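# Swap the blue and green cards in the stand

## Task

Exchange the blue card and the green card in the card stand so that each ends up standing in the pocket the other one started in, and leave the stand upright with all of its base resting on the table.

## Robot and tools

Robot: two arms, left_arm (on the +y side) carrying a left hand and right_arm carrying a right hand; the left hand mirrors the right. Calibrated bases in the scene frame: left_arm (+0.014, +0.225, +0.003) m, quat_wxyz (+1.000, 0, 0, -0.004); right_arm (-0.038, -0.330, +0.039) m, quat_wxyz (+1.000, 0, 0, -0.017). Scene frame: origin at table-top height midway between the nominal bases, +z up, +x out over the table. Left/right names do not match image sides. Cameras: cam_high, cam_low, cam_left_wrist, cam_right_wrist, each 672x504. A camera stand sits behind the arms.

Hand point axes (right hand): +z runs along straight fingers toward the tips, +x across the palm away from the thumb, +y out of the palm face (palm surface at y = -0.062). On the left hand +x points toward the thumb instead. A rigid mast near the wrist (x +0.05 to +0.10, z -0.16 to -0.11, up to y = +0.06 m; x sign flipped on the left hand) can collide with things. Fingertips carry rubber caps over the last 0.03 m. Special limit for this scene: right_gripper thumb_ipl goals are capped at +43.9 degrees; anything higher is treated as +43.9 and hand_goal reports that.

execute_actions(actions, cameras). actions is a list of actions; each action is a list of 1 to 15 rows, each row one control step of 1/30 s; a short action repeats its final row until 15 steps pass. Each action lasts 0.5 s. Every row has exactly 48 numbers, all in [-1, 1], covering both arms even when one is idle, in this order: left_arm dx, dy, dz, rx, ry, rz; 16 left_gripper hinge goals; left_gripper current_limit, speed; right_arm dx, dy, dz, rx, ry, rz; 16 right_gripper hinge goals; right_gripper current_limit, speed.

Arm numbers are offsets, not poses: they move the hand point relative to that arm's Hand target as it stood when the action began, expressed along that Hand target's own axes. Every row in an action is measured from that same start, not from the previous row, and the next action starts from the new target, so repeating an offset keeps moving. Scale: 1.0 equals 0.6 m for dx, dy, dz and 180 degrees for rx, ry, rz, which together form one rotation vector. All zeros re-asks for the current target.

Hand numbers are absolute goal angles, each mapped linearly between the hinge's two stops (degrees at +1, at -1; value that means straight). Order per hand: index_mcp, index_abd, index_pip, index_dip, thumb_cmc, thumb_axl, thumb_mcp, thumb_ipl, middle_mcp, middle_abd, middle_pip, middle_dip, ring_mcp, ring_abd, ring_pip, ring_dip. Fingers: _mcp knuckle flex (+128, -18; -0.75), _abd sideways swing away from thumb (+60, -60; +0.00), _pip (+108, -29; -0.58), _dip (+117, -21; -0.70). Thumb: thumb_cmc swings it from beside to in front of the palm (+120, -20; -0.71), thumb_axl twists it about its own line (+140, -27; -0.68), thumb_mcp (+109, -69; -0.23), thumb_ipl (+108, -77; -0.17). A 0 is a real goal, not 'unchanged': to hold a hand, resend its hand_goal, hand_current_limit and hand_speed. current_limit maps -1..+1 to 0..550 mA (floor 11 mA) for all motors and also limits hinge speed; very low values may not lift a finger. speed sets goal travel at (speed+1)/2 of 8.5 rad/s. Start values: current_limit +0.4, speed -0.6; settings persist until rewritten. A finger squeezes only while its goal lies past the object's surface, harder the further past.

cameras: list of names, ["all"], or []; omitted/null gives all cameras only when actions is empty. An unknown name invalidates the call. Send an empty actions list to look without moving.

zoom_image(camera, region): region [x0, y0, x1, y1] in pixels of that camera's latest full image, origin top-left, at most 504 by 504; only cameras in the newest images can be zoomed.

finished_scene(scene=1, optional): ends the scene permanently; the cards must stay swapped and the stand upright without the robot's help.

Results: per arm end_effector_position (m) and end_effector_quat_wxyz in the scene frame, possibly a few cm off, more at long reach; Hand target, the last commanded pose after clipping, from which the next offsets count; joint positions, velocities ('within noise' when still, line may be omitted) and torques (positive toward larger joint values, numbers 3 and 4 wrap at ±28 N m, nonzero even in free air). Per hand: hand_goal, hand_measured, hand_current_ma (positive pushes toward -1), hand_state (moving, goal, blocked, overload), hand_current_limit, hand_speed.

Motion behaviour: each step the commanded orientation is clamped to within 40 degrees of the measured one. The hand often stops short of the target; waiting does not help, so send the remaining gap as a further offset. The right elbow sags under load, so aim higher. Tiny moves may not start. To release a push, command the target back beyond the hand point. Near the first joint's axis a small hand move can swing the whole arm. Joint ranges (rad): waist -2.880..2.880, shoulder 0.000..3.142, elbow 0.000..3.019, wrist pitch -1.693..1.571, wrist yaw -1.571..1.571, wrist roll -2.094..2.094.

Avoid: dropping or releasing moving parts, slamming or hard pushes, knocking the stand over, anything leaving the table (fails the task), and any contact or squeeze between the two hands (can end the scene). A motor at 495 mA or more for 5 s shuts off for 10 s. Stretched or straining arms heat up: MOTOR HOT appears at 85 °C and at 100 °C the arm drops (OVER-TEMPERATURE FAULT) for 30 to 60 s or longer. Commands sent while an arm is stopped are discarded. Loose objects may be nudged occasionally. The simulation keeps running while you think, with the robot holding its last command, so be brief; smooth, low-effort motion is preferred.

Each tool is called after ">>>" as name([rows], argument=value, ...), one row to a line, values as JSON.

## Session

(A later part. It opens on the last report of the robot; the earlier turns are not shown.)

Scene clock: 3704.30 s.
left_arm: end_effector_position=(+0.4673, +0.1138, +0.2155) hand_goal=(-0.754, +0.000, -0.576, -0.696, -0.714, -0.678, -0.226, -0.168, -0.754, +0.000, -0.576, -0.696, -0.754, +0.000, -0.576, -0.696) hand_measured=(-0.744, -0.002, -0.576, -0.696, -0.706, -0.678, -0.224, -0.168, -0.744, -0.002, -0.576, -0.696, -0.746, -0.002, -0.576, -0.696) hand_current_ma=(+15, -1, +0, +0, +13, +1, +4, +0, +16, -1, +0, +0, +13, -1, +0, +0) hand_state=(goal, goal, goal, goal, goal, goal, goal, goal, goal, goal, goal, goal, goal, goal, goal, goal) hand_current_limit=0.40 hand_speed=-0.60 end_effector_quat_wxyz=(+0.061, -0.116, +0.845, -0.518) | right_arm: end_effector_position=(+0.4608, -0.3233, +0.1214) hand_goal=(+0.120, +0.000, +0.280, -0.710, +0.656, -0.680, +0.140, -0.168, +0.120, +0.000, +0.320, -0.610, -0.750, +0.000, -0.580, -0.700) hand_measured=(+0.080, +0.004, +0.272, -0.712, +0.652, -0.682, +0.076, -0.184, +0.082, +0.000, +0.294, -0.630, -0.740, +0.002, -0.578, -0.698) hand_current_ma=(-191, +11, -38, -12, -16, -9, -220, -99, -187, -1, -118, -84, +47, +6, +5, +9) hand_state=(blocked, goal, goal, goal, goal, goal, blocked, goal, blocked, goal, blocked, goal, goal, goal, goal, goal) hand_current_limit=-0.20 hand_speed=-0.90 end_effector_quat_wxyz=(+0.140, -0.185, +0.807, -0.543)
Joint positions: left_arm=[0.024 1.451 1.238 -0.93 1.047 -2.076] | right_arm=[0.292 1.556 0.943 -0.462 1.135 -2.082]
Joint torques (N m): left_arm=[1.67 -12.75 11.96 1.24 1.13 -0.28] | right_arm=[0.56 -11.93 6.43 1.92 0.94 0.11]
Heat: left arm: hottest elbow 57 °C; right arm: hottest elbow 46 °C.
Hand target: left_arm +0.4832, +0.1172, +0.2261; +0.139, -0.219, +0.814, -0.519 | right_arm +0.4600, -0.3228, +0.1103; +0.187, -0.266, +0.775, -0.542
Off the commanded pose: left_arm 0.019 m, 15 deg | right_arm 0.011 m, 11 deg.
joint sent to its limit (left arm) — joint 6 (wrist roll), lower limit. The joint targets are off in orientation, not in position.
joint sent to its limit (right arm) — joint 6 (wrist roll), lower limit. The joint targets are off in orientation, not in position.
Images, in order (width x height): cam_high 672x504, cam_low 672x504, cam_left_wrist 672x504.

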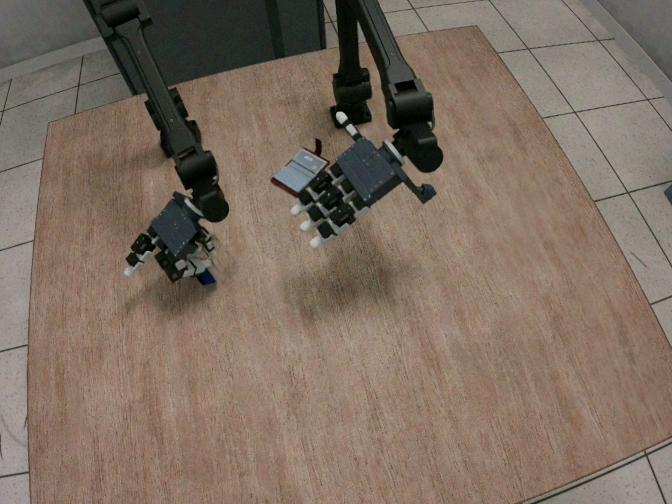

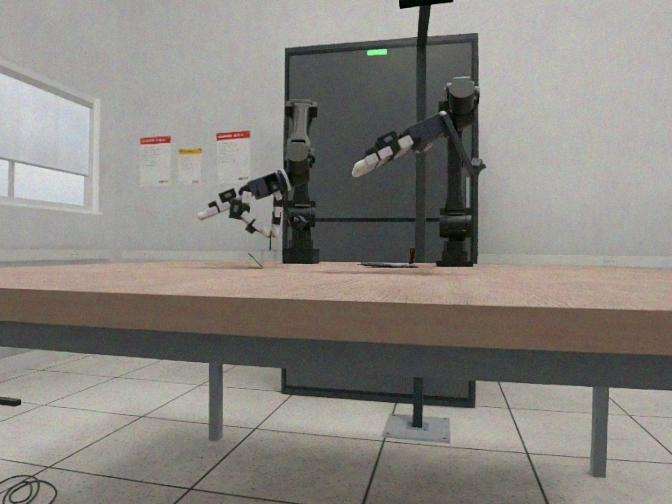

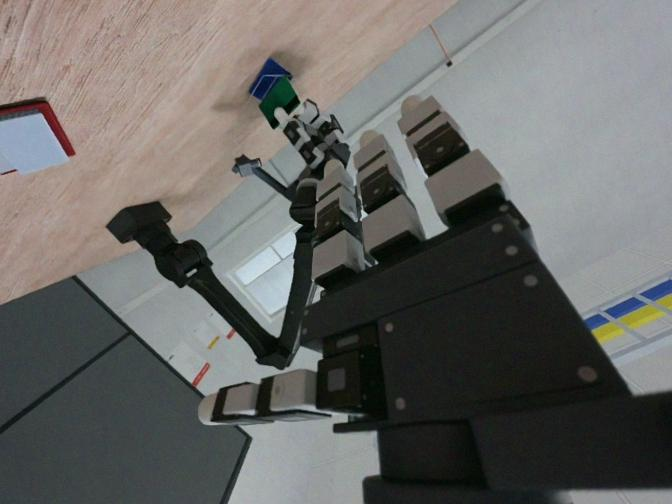

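>>> execute_actions([
  [[0,0,0,0,0,0,-0.754,0,-0.576,-0.696,-0.714,-0.678,-0.226,-0.168,-0.754,0,-0.576,-0.696,-0.754,0,-0.576,-0.696,0.4,-0.6,0.02,-0.0005,0.0012,0,0,0,0.12,0,0.28,-0.71,0.657,-0.68,0.14,-0.168,0.12,0,0.32,-0.61,-0.75,0,-0.58,-0.7,-0.2,-0.9]],
], cameras=["cam_left_wrist","cam_low","cam_high"])

>>> zoom_image(camera="cam_left_wrist", region=[235, 50, 325, 140])

>>> zoom_image(camera="cam_low", region=[240, 225, 290, 275])

>>> zoom_image(camera="cam_high", region=[180, 220, 250, 290])

Scene clock: 3727.07 s.
left_arm: end_effector_position=(+0.4673, +0.1138, +0.2155) hand_goal=(-0.754, +0.000, -0.576, -0.696, -0.714, -0.678, -0.226, -0.168, -0.754, +0.000, -0.576, -0.696, -0.754, +0.000, -0.576, -0.696) hand_measured=(-0.744, -0.002, -0.576, -0.696, -0.706, -0.678, -0.224, -0.168, -0.744, -0.002, -0.576, -0.696, -0.746, -0.002, -0.576, -0.696) hand_current_ma=(+15, -1, +0, +0, +13, +1, +4, +0, +16, -1, +0, +0, +13, -1, +0, +0) hand_state=(goal, goal, goal, goal, goal, goal, goal, goal, goal, goal, goal, goal, goal, goal, goal, goal) hand_current_limit=0.40 hand_speed=-0.60 end_effector_quat_wxyz=(+0.061, -0.116, +0.845, -0.518) | right_arm: end_effector_position=(+0.4532, -0.3253, +0.1134) hand_goal=(+0.120, +0.000, +0.280, -0.710, +0.656, -0.680, +0.140, -0.168, +0.120, +0.000, +0.320, -0.610, -0.750, +0.000, -0.580, -0.700) hand_measured=(+0.084, +0.000, +0.276, -0.712, +0.654, -0.682, +0.074, -0.184, +0.082, +0.000, +0.294, -0.630, -0.740, +0.002, -0.578, -0.698) hand_current_ma=(-173, +3, -19, -5, -12, -9, -220, -99, -187, -1, -118, -84, +47, +6, +5, +9) hand_state=(blocked, goal, goal, goal, goal, goal, blocked, goal, blocked, goal, blocked, goal, goal, goal, goal, goal) hand_current_limit=-0.20 hand_speed=-0.90 end_effector_quat_wxyz=(+0.134, -0.189, +0.807, -0.543)
Joint positions: left_arm=[0.024 1.451 1.238 -0.93 1.047 -2.076] | right_arm=[0.292 1.556 0.921 -0.454 1.135 -2.082]
Joint torques (N m): left_arm=[1.67 -12.86 11.92 1.18 1.15 -0.28] | right_arm=[-0.32 -13.63 6.02 1.78 1.01 0.1]
Heat: left arm: hottest elbow 57 °C; right arm: hottest elbow 45 °C.
Hand target: left_arm +0.4832, +0.1172, +0.2261; +0.139, -0.219, +0.814, -0.519 | right_arm +0.4510, -0.3307, +0.1103; +0.187, -0.266, +0.775, -0.542
Off the commanded pose: left_arm 0.019 m, 15 deg | right_arm 0.007 m, 11 deg.
joint sent to its limit (left arm) — joint 6 (wrist roll), lower limit. The joint targets are off in orientation, not in position.
joint sent to its limit (right arm) — joint 6 (wrist roll), lower limit. The joint targets are off in orientation, not in position.
Images, in order (width x height): cam_high 672x504, cam_low 672x504, cam_left_wrist 672x504.

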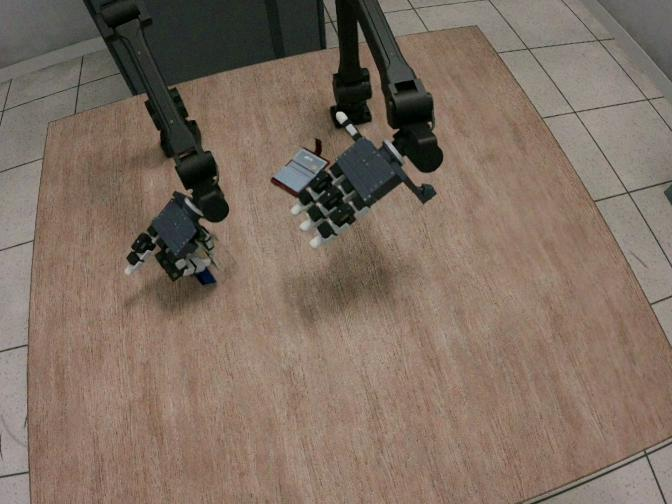

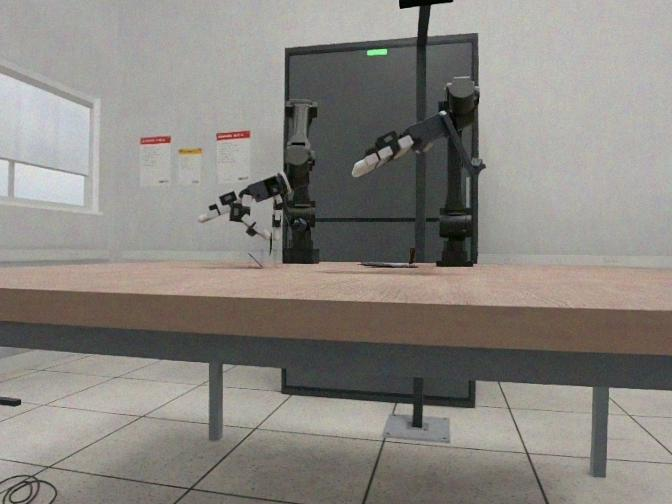

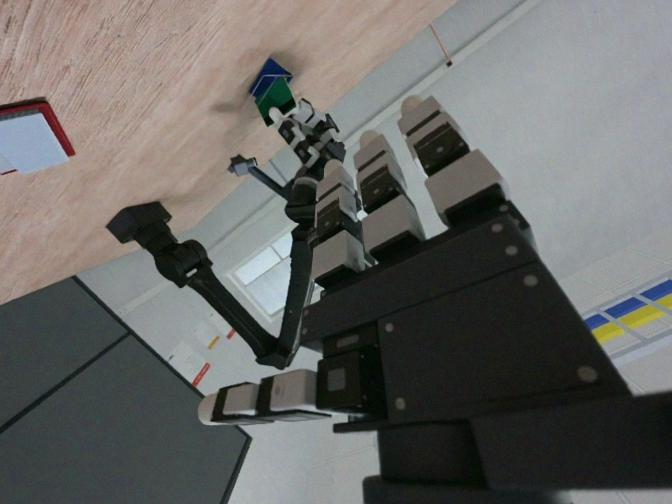

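Scaled by 5.600 from the camera's 672x504 image, which has a finer 960x720 frame.

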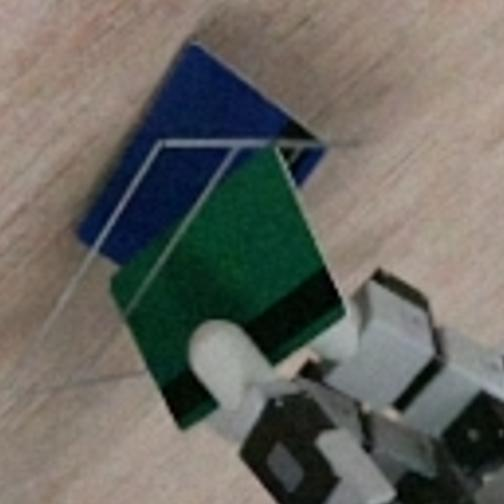

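Scaled by 10.080 from the camera's 672x504 image, which has a finer 960x720 frame.

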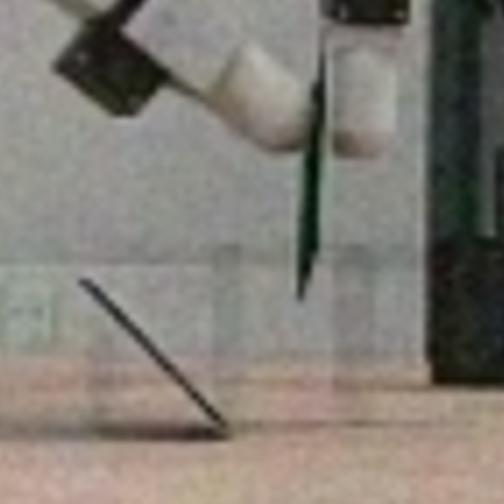

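Scaled by 7.200 from the camera's 672x504 image, which has a finer 960x720 frame.

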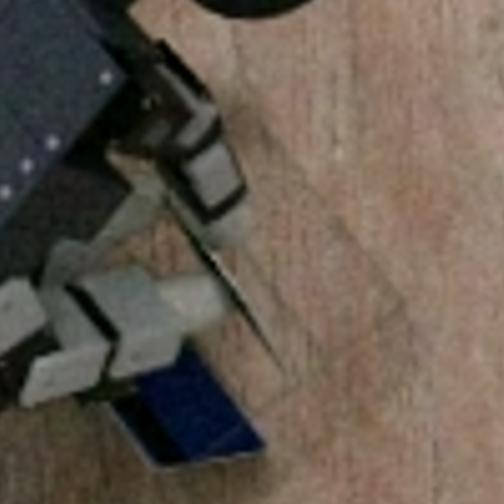

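>>> execute_actions([
  [[0,0,0,0,0,0,-0.754,0,-0.576,-0.696,-0.714,-0.678,-0.226,-0.168,-0.754,0,-0.576,-0.696,-0.754,0,-0.576,-0.696,0.4,-0.6,0.0167,-0.015,-0.005,0,0,0,0.12,0,0.28,-0.71,0.657,-0.68,0.14,-0.168,0.12,0,0.32,-0.61,-0.75,0,-0.58,-0.7,-0.2,-0.9]],
], cameras=["cam_left_wrist","cam_low","cam_high"])

>>> zoom_image(camera="cam_left_wrist", region=[235, 50, 325, 140])

>>> zoom_image(camera="cam_low", region=[240, 225, 290, 275])

>>> zoom_image(camera="cam_high", region=[180, 220, 250, 290])

Scene clock: 3743.47 s.
left_arm: end_effector_position=(+0.4673, +0.1138, +0.2155) hand_goal=(-0.754, +0.000, -0.576, -0.696, -0.714, -0.678, -0.226, -0.168, -0.754, +0.000, -0.576, -0.696, -0.754, +0.000, -0.576, -0.696) hand_measured=(-0.744, -0.002, -0.576, -0.696, -0.706, -0.678, -0.224, -0.168, -0.744, -0.002, -0.576, -0.696, -0.746, -0.002, -0.576, -0.696) hand_current_ma=(+15, -1, +0, +0, +13, +1, +4, +0, +16, -1, +0, +0, +13, -1, +0, +0) hand_state=(goal, goal, goal, goal, goal, goal, goal, goal, goal, goal, goal, goal, goal, goal, goal, goal) hand_current_limit=0.40 hand_speed=-0.60 end_effector_quat_wxyz=(+0.061, -0.116, +0.845, -0.518) | right_arm: end_effector_position=(+0.4471, -0.3303, +0.1133) hand_goal=(+0.120, +0.000, +0.280, -0.710, +0.656, -0.680, +0.140, -0.168, +0.120, +0.000, +0.320, -0.610, -0.750, +0.000, -0.580, -0.700) hand_measured=(+0.086, +0.000, +0.272, -0.712, +0.654, -0.682, +0.074, -0.184, +0.082, +0.000, +0.294, -0.626, -0.740, +0.002, -0.578, -0.698) hand_current_ma=(-168, +3, -35, -10, -12, -9, -220, -99, -187, -1, -111, -68, +47, +6, +5, +9) hand_state=(blocked, goal, goal, goal, goal, goal, blocked, goal, blocked, goal, blocked, goal, goal, goal, goal, goal) hand_current_limit=-0.20 hand_speed=-0.90 end_effector_quat_wxyz=(+0.131, -0.187, +0.808, -0.544)
Joint positions: left_arm=[0.024 1.451 1.238 -0.93 1.047 -2.076] | right_arm=[0.286 1.542 0.905 -0.454 1.135 -2.082]
Joint torques (N m): left_arm=[1.49 -12.81 11.89 1.25 1.16 -0.3] | right_arm=[-0.44 -15.21 6.31 0.96 1.05 0.1]
Heat: left arm: hottest elbow 57 °C; right arm: hottest elbow 45 °C.
Hand target: left_arm +0.4832, +0.1172, +0.2261; +0.139, -0.219, +0.814, -0.519 | right_arm +0.4433, -0.3371, +0.1198; +0.187, -0.266, +0.775, -0.542
Off the commanded pose: left_arm 0.019 m, 15 deg | right_arm 0.010 m, 12 deg.
joint sent to its limit (left arm) — joint 6 (wrist roll), lower limit. The joint targets are off in orientation, not in position.
joint sent to its limit (right arm) — joint 6 (wrist roll), lower limit. The joint targets are off in orientation, not in position.
Images, in order (width x height): cam_high 672x504, cam_low 672x504, cam_left_wrist 672x504.

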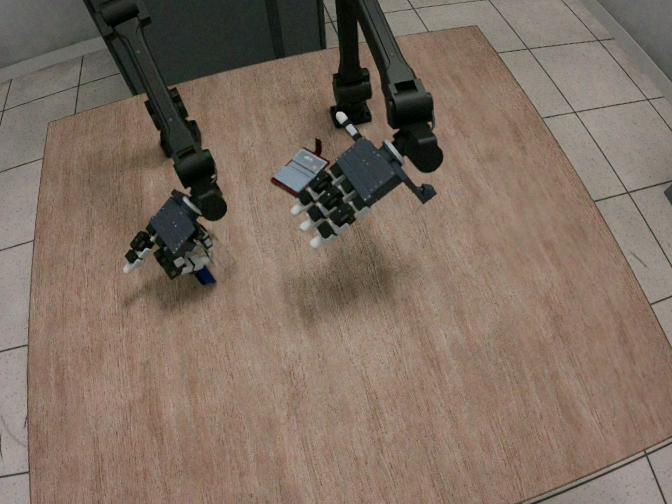

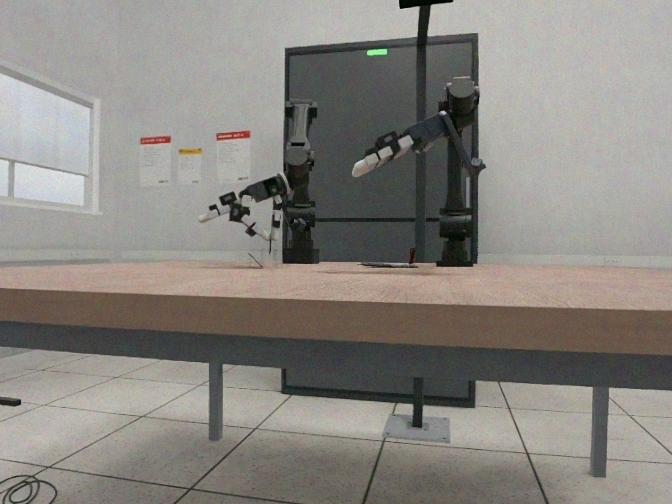

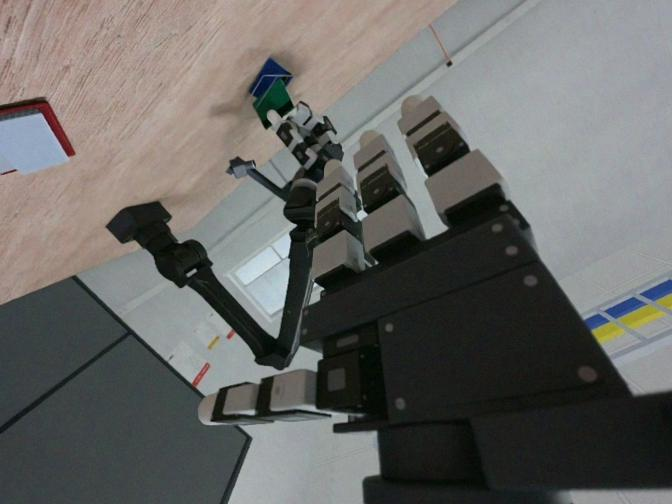

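Scaled by 5.600 from the camera's 672x504 image, which has a finer 960x720 frame.

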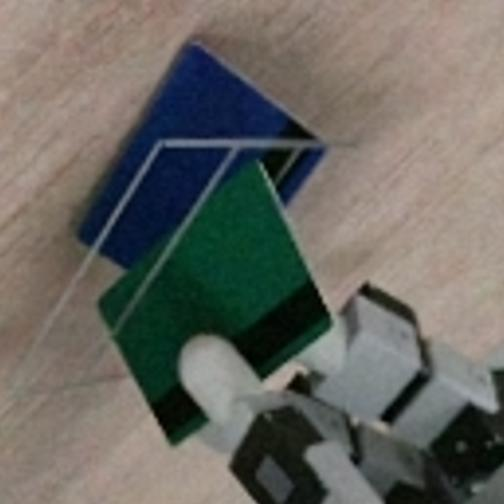

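Scaled by 10.080 from the camera's 672x504 image, which has a finer 960x720 frame.

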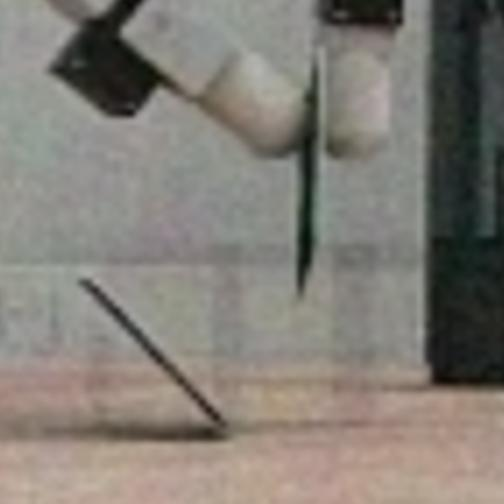

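Scaled by 7.200 from the camera's 672x504 image, which has a finer 960x720 frame.

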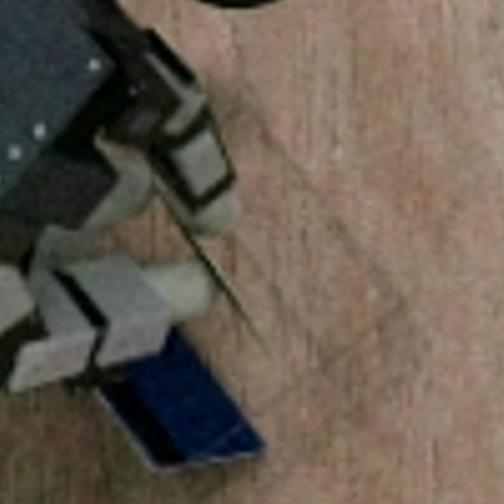

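>>> execute_actions([
  [[0,0,0,0,0,0,-0.754,0,-0.576,-0.696,-0.714,-0.678,-0.226,-0.168,-0.754,0,-0.576,-0.696,-0.754,0,-0.576,-0.696,0.4,-0.6,-0.0048,0.0303,0.0093,0,0,0,0.12,0,0.28,-0.71,0.657,-0.68,0.14,-0.168,0.12,0,0.32,-0.61,-0.75,0,-0.58,-0.7,-0.2,-0.9]],
  [[0,0,0,0,0,0,-0.754,0,-0.576,-0.696,-0.714,-0.678,-0.226,-0.168,-0.754,0,-0.576,-0.696,-0.754,0,-0.576,-0.696,0.4,-0.6,-0.0048,0.0303,0.0093,0,0,0,0.12,0,0.28,-0.71,0.657,-0.68,0.14,-0.168,0.12,0,0.32,-0.61,-0.75,0,-0.58,-0.7,-0.2,-0.9]],
], cameras=["cam_left_wrist","cam_low"])

>>> zoom_image(camera="cam_left_wrist", region=[235, 50, 325, 140])

>>> zoom_image(camera="cam_low", region=[240, 225, 290, 275])

Scene clock: 3772.90 s.
left_arm: end_effector_position=(+0.4673, +0.1138, +0.2155) hand_goal=(-0.754, +0.000, -0.576, -0.696, -0.714, -0.678, -0.226, -0.168, -0.754, +0.000, -0.576, -0.696, -0.754, +0.000, -0.576, -0.696) hand_measured=(-0.744, -0.002, -0.576, -0.696, -0.706, -0.678, -0.224, -0.168, -0.744, -0.002, -0.576, -0.696, -0.746, -0.002, -0.576, -0.696) hand_current_ma=(+15, -1, +0, +0, +13, +1, +4, +0, +16, -1, +0, +0, +13, -1, +0, +0) hand_state=(goal, goal, goal, goal, goal, goal, goal, goal, goal, goal, goal, goal, goal, goal, goal, goal) hand_current_limit=0.40 hand_speed=-0.60 end_effector_quat_wxyz=(+0.061, -0.116, +0.845, -0.518) | right_arm: end_effector_position=(+0.4476, -0.3301, +0.0910) hand_goal=(+0.120, +0.000, +0.280, -0.710, +0.656, -0.680, +0.140, -0.168, +0.120, +0.000, +0.320, -0.610, -0.750, +0.000, -0.580, -0.700) hand_measured=(+0.086, +0.002, +0.270, -0.714, +0.654, -0.682, +0.072, -0.184, +0.082, +0.000, +0.296, -0.624, -0.740, +0.002, -0.578, -0.698) hand_current_ma=(-168, +9, -40, -14, -7, -9, -220, -100, -186, +2, -104, -62, +47, +6, +5, +9) hand_state=(blocked, goal, goal, goal, goal, goal, blocked, goal, blocked, goal, blocked, goal, goal, goal, goal, goal) hand_current_limit=-0.20 hand_speed=-0.90 end_effector_quat_wxyz=(+0.136, -0.183, +0.808, -0.544)
Joint positions: left_arm=[0.024 1.451 1.238 -0.93 1.047 -2.076] | right_arm=[0.286 1.58 0.873 -0.371 1.135 -2.083]
Joint torques (N m): left_arm=[1.55 -12.81 11.9 1.28 1.14 -0.28] | right_arm=[0.21 -11.69 6.11 1.91 0.97 0.1]
Heat: left arm: hottest elbow 57 °C; right arm: hottest elbow 44 °C.
Hand target: left_arm +0.4832, +0.1172, +0.2261; +0.139, -0.219, +0.814, -0.519 | right_arm +0.4467, -0.3320, +0.0818; +0.187, -0.266, +0.775, -0.542
Off the commanded pose: left_arm 0.019 m, 15 deg | right_arm 0.009 m, 12 deg.
joint sent to its limit (left arm) — joint 6 (wrist roll), lower limit. The joint targets are off in orientation, not in position.
joint sent to its limit (right arm) — joint 6 (wrist roll), lower limit. The joint targets are off in orientation, not in position.
Images, in order (width x height): cam_low 672x504, cam_left_wrist 672x504.

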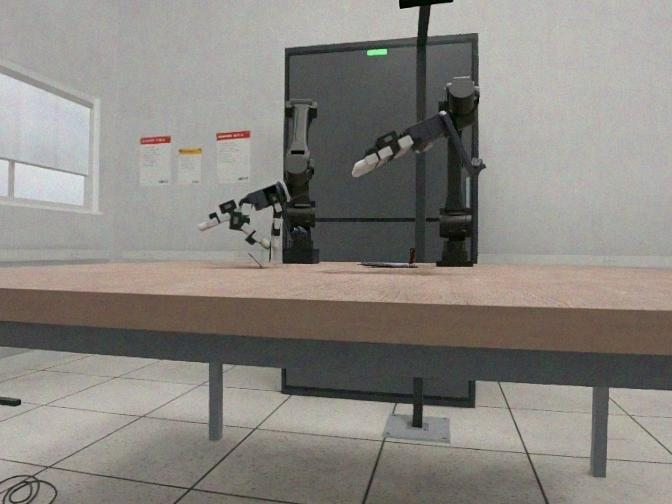

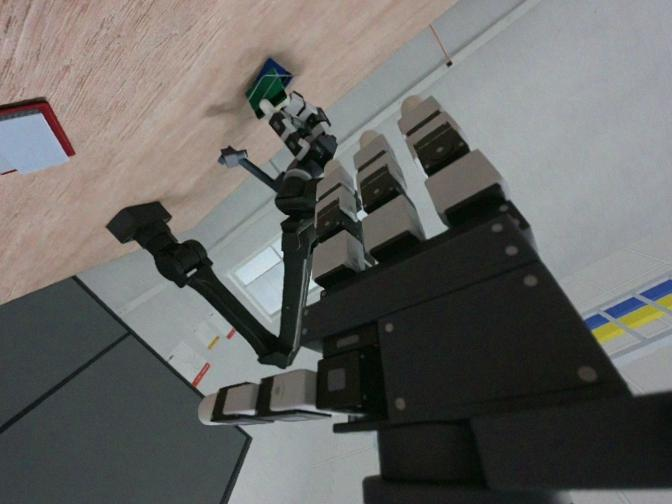

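Scaled by 5.600 from the camera's 672x504 image, which has a finer 960x720 frame.

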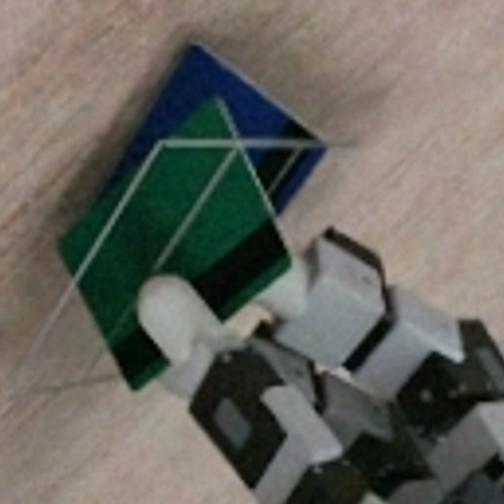

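Scaled by 10.080 from the camera's 672x504 image, which has a finer 960x720 frame.

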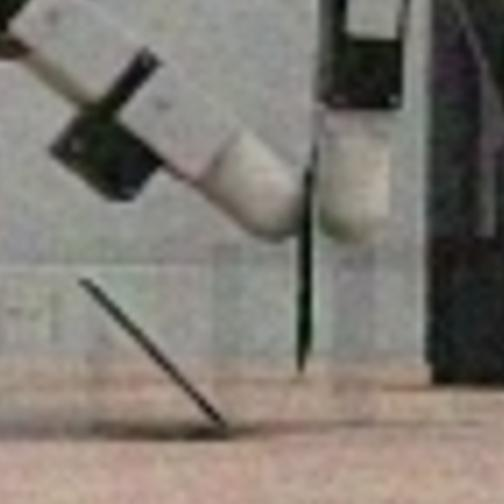

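>>> execute_actions([
  [[0,0,0,0,0,0,-0.754,0,-0.576,-0.696,-0.714,-0.678,-0.226,-0.168,-0.754,0,-0.576,-0.696,-0.754,0,-0.576,-0.696,0.4,-0.6,0,0.0204,0.0074,0,0,0,0.12,0,0.28,-0.71,0.657,-0.68,0.14,-0.168,0.12,0,0.32,-0.61,-0.75,0,-0.58,-0.7,-0.35,-0.9]],
], cameras=["cam_left_wrist","cam_low"])

>>> zoom_image(camera="cam_left_wrist", region=[235, 50, 325, 140])

>>> zoom_image(camera="cam_low", region=[240, 225, 290, 275])

Scene clock: 3785.27 s.
left_arm: end_effector_position=(+0.4673, +0.1138, +0.2155) hand_goal=(-0.754, +0.000, -0.576, -0.696, -0.714, -0.678, -0.226, -0.168, -0.754, +0.000, -0.576, -0.696, -0.754, +0.000, -0.576, -0.696) hand_measured=(-0.744, -0.002, -0.576, -0.696, -0.706, -0.678, -0.224, -0.168, -0.744, -0.002, -0.576, -0.696, -0.746, -0.002, -0.576, -0.696) hand_current_ma=(+15, -1, +0, +0, +13, +1, +4, +0, +16, -1, +0, +0, +13, -1, +0, +0) hand_state=(goal, goal, goal, goal, goal, goal, goal, goal, goal, goal, goal, goal, goal, goal, goal, goal) hand_current_limit=0.40 hand_speed=-0.60 end_effector_quat_wxyz=(+0.061, -0.116, +0.845, -0.518) | right_arm: end_effector_position=(+0.4523, -0.3289, +0.0905) hand_goal=(+0.120, +0.000, +0.280, -0.710, +0.656, -0.680, +0.140, -0.168, +0.120, +0.000, +0.320, -0.610, -0.750, +0.000, -0.580, -0.700) hand_measured=(+0.086, +0.006, +0.270, -0.714, +0.658, -0.682, +0.072, -0.184, +0.082, +0.004, +0.296, -0.624, -0.740, +0.002, -0.578, -0.698) hand_current_ma=(-167, +22, -40, -14, +5, -9, -179, -100, -179, +16, -101, -61, +47, +6, +5, +9) hand_state=(blocked, goal, goal, goal, goal, goal, blocked, goal, blocked, goal, blocked, goal, goal, goal, goal, goal) hand_current_limit=-0.35 hand_speed=-0.90 end_effector_quat_wxyz=(+0.147, -0.177, +0.807, -0.543)
Joint positions: left_arm=[0.024 1.451 1.238 -0.93 1.047 -2.076] | right_arm=[0.286 1.585 0.868 -0.336 1.135 -2.085]
Joint torques (N m): left_arm=[1.61 -12.81 11.9 1.22 1.14 -0.29] | right_arm=[0.09 -10.29 5.44 1.83 0.76 0.14]
Heat: left arm: hottest elbow 57 °C; right arm: hottest elbow 43 °C.
Hand target: left_arm +0.4832, +0.1172, +0.2261; +0.139, -0.219, +0.814, -0.519 | right_arm +0.4467, -0.3319, +0.0688; +0.187, -0.266, +0.775, -0.542
Off the commanded pose: left_arm 0.019 m, 15 deg | right_arm 0.023 m, 12 deg.
joint sent to its limit (left arm) — joint 6 (wrist roll), lower limit. The joint targets are off in orientation, not in position.
joint sent to its limit (right arm) — joint 6 (wrist roll), lower limit. The joint targets are off in orientation, not in position.
Images, in order (width x height): cam_low 672x504, cam_left_wrist 672x504.

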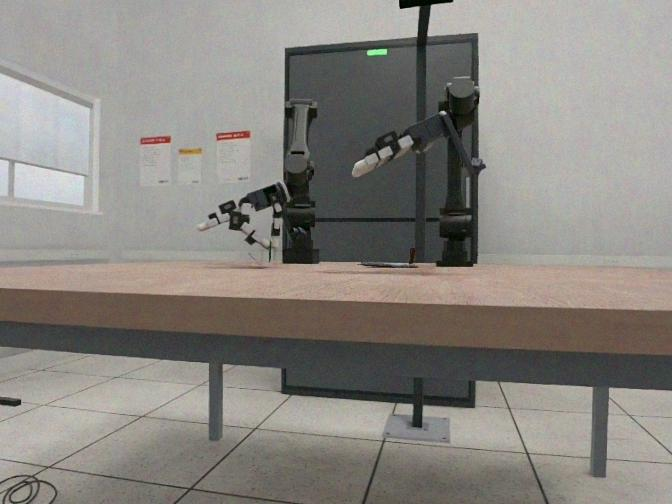

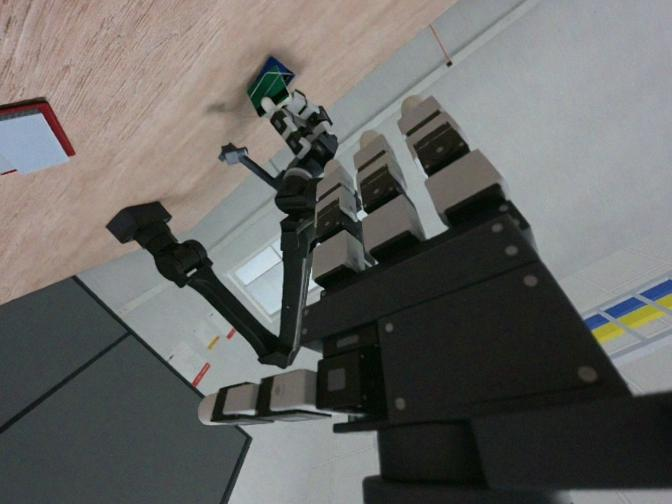

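Scaled by 5.600 from the camera's 672x504 image, which has a finer 960x720 frame.

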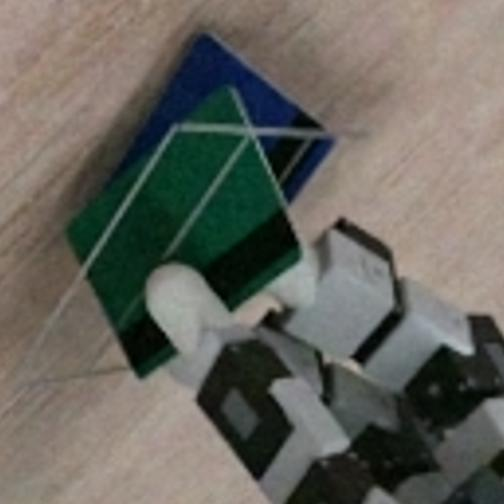

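Scaled by 10.080 from the camera's 672x504 image, which has a finer 960x720 frame.

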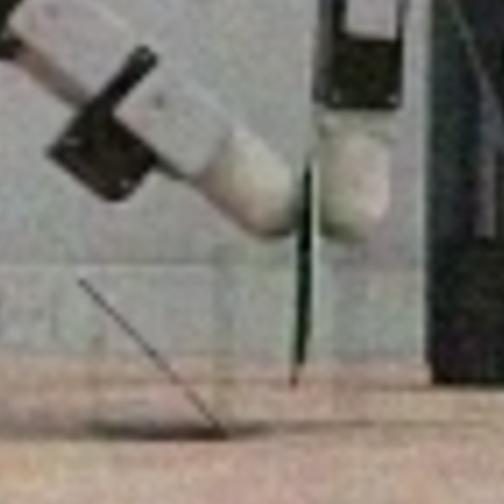

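>>> execute_actions([
  [[0,0,0,0,0,0,-0.754,0,-0.576,-0.696,-0.714,-0.678,-0.226,-0.168,-0.754,0,-0.576,-0.696,-0.754,0,-0.576,-0.696,0.4,-0.6,0,-0.012,-0.004,0,0,0,0.04,0,0.28,-0.71,0.657,-0.68,0.05,-0.168,0.04,0,0.3,-0.65,-0.75,0,-0.58,-0.7,-0.2,-0.93]],
  [[0,0,0,0,0,0,-0.754,0,-0.576,-0.696,-0.714,-0.678,-0.226,-0.168,-0.754,0,-0.576,-0.696,-0.754,0,-0.576,-0.696,0.4,-0.6,0,0,0,0,0,0,0.04,0,0.28,-0.71,0.657,-0.68,0.05,-0.168,0.04,0,0.3,-0.65,-0.75,0,-0.58,-0.7,-0.2,-0.93]],
], cameras=["cam_left_wrist","cam_low"])

>>> zoom_image(camera="cam_left_wrist", region=[235, 50, 325, 140])

>>> zoom_image(camera="cam_low", region=[240, 225, 290, 275])

Scene clock: 3804.07 s.
left_arm: end_effector_position=(+0.4673, +0.1138, +0.2155) hand_goal=(-0.754, +0.000, -0.576, -0.696, -0.714, -0.678, -0.226, -0.168, -0.754, +0.000, -0.576, -0.696, -0.754, +0.000, -0.576, -0.696) hand_measured=(-0.744, -0.002, -0.576, -0.696, -0.706, -0.678, -0.224, -0.168, -0.744, -0.002, -0.576, -0.696, -0.746, -0.002, -0.576, -0.696) hand_current_ma=(+15, -1, +0, +0, +13, +1, +4, +0, +16, -1, +0, +0, +13, -1, +0, +0) hand_state=(goal, goal, goal, goal, goal, goal, goal, goal, goal, goal, goal, goal, goal, goal, goal, goal) hand_current_limit=0.40 hand_speed=-0.60 end_effector_quat_wxyz=(+0.061, -0.116, +0.845, -0.518) | right_arm: end_effector_position=(+0.4523, -0.3289, +0.0905) hand_goal=(+0.040, +0.000, +0.280, -0.710, +0.656, -0.680, +0.050, -0.168, +0.040, +0.000, +0.300, -0.650, -0.750, +0.000, -0.580, -0.700) hand_measured=(+0.048, +0.004, +0.278, -0.712, +0.660, -0.680, +0.058, -0.168, +0.044, +0.004, +0.296, -0.648, -0.740, +0.002, -0.578, -0.698) hand_current_ma=(+37, +11, -10, -8, +19, -2, +38, -5, +15, +12, -16, +10, +47, +6, +5, +9) hand_state=(goal, goal, goal, goal, goal, goal, goal, goal, goal, goal, goal, goal, goal, goal, goal, goal) hand_current_limit=-0.20 hand_speed=-0.93 end_effector_quat_wxyz=(+0.147, -0.177, +0.807, -0.543)
Joint positions: left_arm=[0.024 1.451 1.238 -0.93 1.047 -2.076] | right_arm=[0.286 1.585 0.868 -0.336 1.135 -2.085]
Joint torques (N m): left_arm=[1.61 -12.75 11.92 1.22 1.14 -0.28] | right_arm=[0.09 -11.52 5.93 1.25 0.79 0.14]
Heat: left arm: hottest elbow 57 °C; right arm: hottest elbow 42 °C.
Hand target: left_arm +0.4832, +0.1172, +0.2261; +0.139, -0.219, +0.814, -0.519 | right_arm +0.4468, -0.3321, +0.0764; +0.187, -0.266, +0.775, -0.542
Off the commanded pose: left_arm 0.019 m, 15 deg | right_arm 0.015 m, 12 deg.
joint sent to its limit (left arm) — joint 6 (wrist roll), lower limit. The joint targets are off in orientation, not in position.
joint sent to its limit (right arm) — joint 6 (wrist roll), lower limit. The joint targets are off in orientation, not in position.
Images, in order (width x height): cam_low 672x504, cam_left_wrist 672x504.

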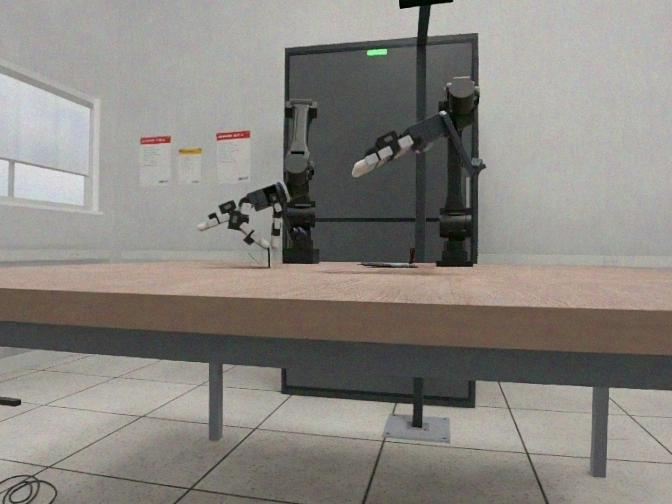

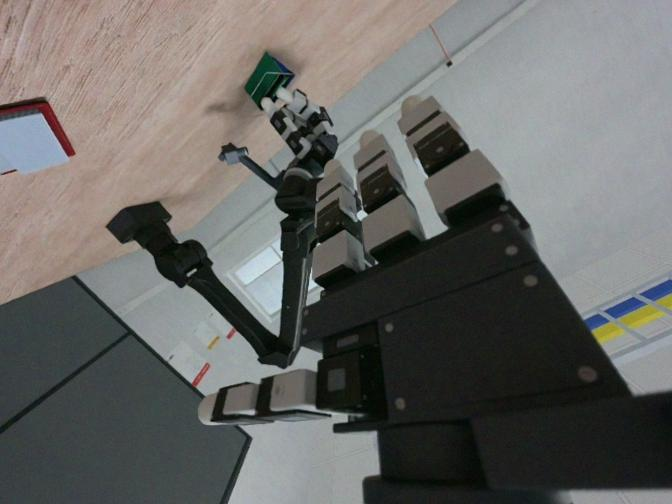

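Scaled by 5.600 from the camera's 672x504 image, which has a finer 960x720 frame.

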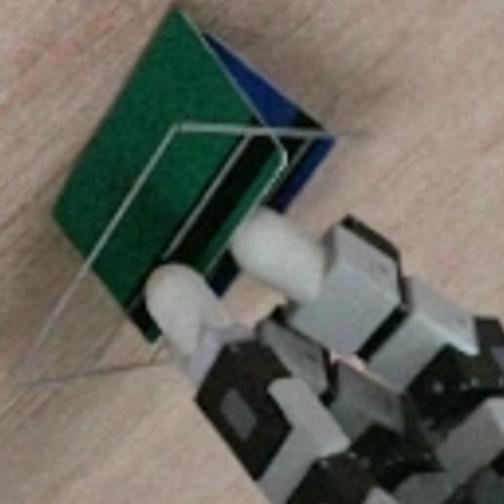

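Scaled by 10.080 from the camera's 672x504 image, which has a finer 960x720 frame.

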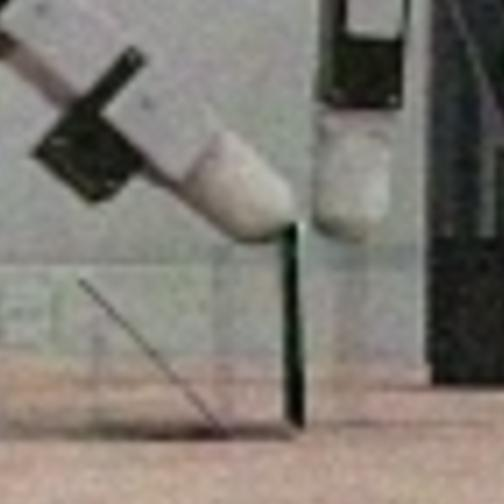

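>>> execute_actions([
  [[0,0,0,0,0,0,-0.754,0,-0.576,-0.696,-0.714,-0.678,-0.226,-0.168,-0.754,0,-0.576,-0.696,-0.754,0,-0.576,-0.696,0.4,-0.6,-0.0102,-0.049,-0.0115,0,0,0,0.04,0,0.28,-0.71,0.657,-0.68,0.04,-0.168,0.04,0,0.3,-0.65,-0.75,0,-0.58,-0.7,-0.2,-0.9]],
  [[0,0,0,0,0,0,-0.754,0,-0.576,-0.696,-0.714,-0.678,-0.226,-0.168,-0.754,0,-0.576,-0.696,-0.754,0,-0.576,-0.696,0.4,-0.6,-0.0102,-0.049,-0.0115,0,0,0,0.04,0,0.28,-0.71,0.657,-0.68,0.04,-0.168,0.04,0,0.3,-0.65,-0.75,0,-0.58,-0.7,-0.2,-0.9]],
  [[0,0,0,0,0,0,-0.754,0,-0.576,-0.696,-0.714,-0.678,-0.226,-0.168,-0.754,0,-0.576,-0.696,-0.754,0,-0.576,-0.696,0.4,-0.6,-0.0102,-0.049,-0.0115,0,0,0,0.04,0,0.28,-0.71,0.657,-0.68,0.04,-0.168,0.04,0,0.3,-0.65,-0.75,0,-0.58,-0.7,-0.2,-0.9]],
], cameras=["cam_left_wrist","cam_low","cam_high"])

>>> zoom_image(camera="cam_left_wrist", region=[235, 40, 325, 130])

>>> zoom_image(camera="cam_low", region=[240, 225, 290, 275])

>>> zoom_image(camera="cam_high", region=[180, 220, 250, 290])

Scene clock: 3825.70 s.
left_arm: end_effector_position=(+0.4673, +0.1138, +0.2155) hand_goal=(-0.754, +0.000, -0.576, -0.696, -0.714, -0.678, -0.226, -0.168, -0.754, +0.000, -0.576, -0.696, -0.754, +0.000, -0.576, -0.696) hand_measured=(-0.744, -0.002, -0.576, -0.696, -0.706, -0.678, -0.224, -0.168, -0.744, -0.002, -0.576, -0.696, -0.746, -0.002, -0.576, -0.696) hand_current_ma=(+15, -1, +0, +0, +13, +1, +4, +0, +16, -1, +0, +0, +13, -1, +0, +0) hand_state=(goal, goal, goal, goal, goal, goal, goal, goal, goal, goal, goal, goal, goal, goal, goal, goal) hand_current_limit=0.40 hand_speed=-0.60 end_effector_quat_wxyz=(+0.061, -0.116, +0.845, -0.518) | right_arm: end_effector_position=(+0.4494, -0.3311, +0.1415) hand_goal=(+0.040, +0.000, +0.280, -0.710, +0.656, -0.680, +0.040, -0.168, +0.040, +0.000, +0.300, -0.650, -0.750, +0.000, -0.580, -0.700) hand_measured=(+0.044, -0.002, +0.280, -0.708, +0.652, -0.682, +0.042, -0.166, +0.044, +0.002, +0.296, -0.648, -0.740, +0.002, -0.578, -0.698) hand_current_ma=(+13, -4, +3, +6, -17, -11, +11, +10, +13, +10, -16, +10, +47, +6, +5, +9) hand_state=(goal, goal, goal, goal, goal, goal, goal, goal, goal, goal, goal, goal, goal, goal, goal, goal) hand_current_limit=-0.20 hand_speed=-0.90 end_effector_quat_wxyz=(+0.115, -0.195, +0.806, -0.548)
Joint positions: left_arm=[0.024 1.451 1.238 -0.93 1.047 -2.076] | right_arm=[0.286 1.518 0.972 -0.584 1.144 -2.08]
Joint torques (N m): left_arm=[1.73 -12.98 11.9 1.21 1.15 -0.29] | right_arm=[-0.09 -14.33 10.96 0.69 0.91 0.06]
Heat: left arm: hottest elbow 57 °C; right arm: hottest elbow 42 °C.
Hand target: left_arm +0.4832, +0.1172, +0.2261; +0.139, -0.219, +0.814, -0.519 | right_arm +0.4677, -0.3294, +0.1662; +0.187, -0.266, +0.775, -0.542
Off the commanded pose: left_arm 0.019 m, 15 deg | right_arm 0.031 m, 12 deg.
joint sent to its limit (left arm) — joint 6 (wrist roll), lower limit. The joint targets are off in orientation, not in position.
joint sent to its limit (right arm) — joint 6 (wrist roll), lower limit. The joint targets are off in orientation, not in position.
Images, in order (width x height): cam_high 672x504, cam_low 672x504, cam_left_wrist 672x504.

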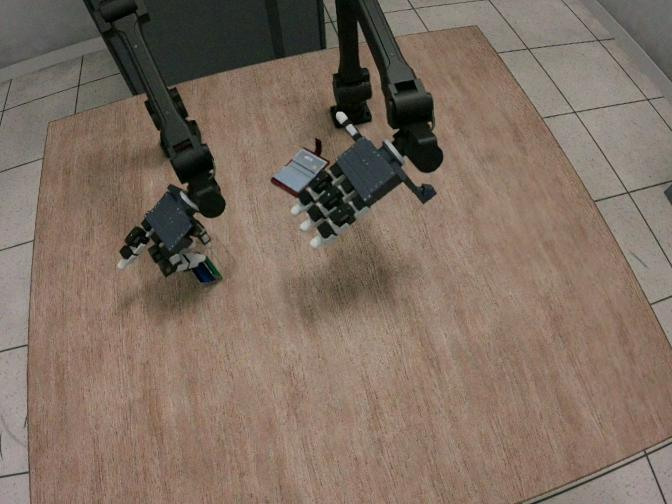

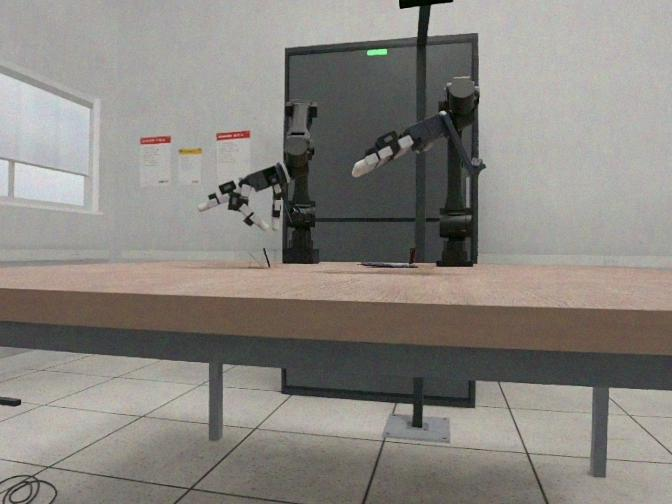

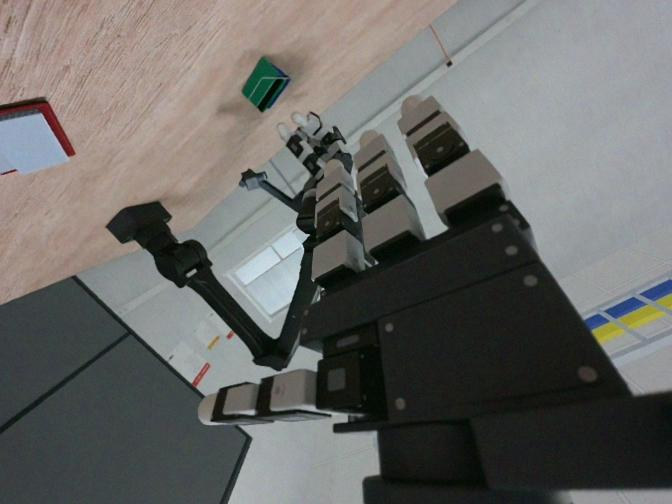

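Scaled by 5.600 from the camera's 672x504 image, which has a finer 960x720 frame.

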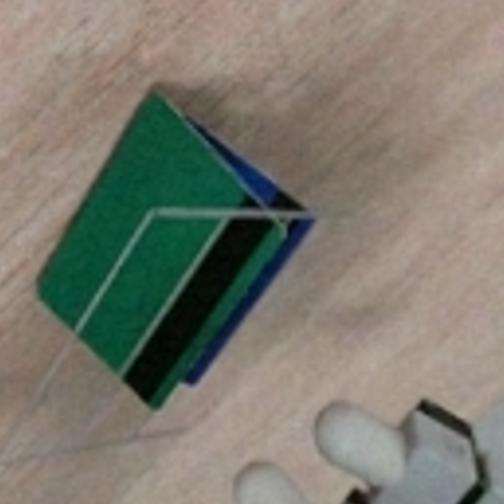

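Scaled by 10.080 from the camera's 672x504 image, which has a finer 960x720 frame.

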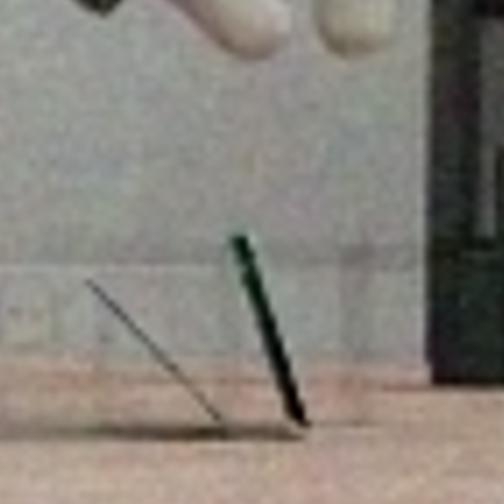

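Scaled by 7.200 from the camera's 672x504 image, which has a finer 960x720 frame.

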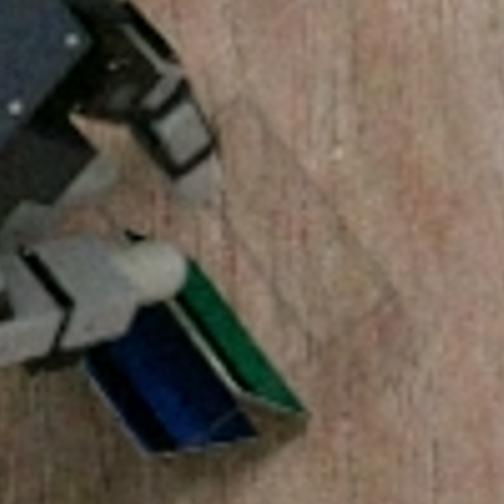

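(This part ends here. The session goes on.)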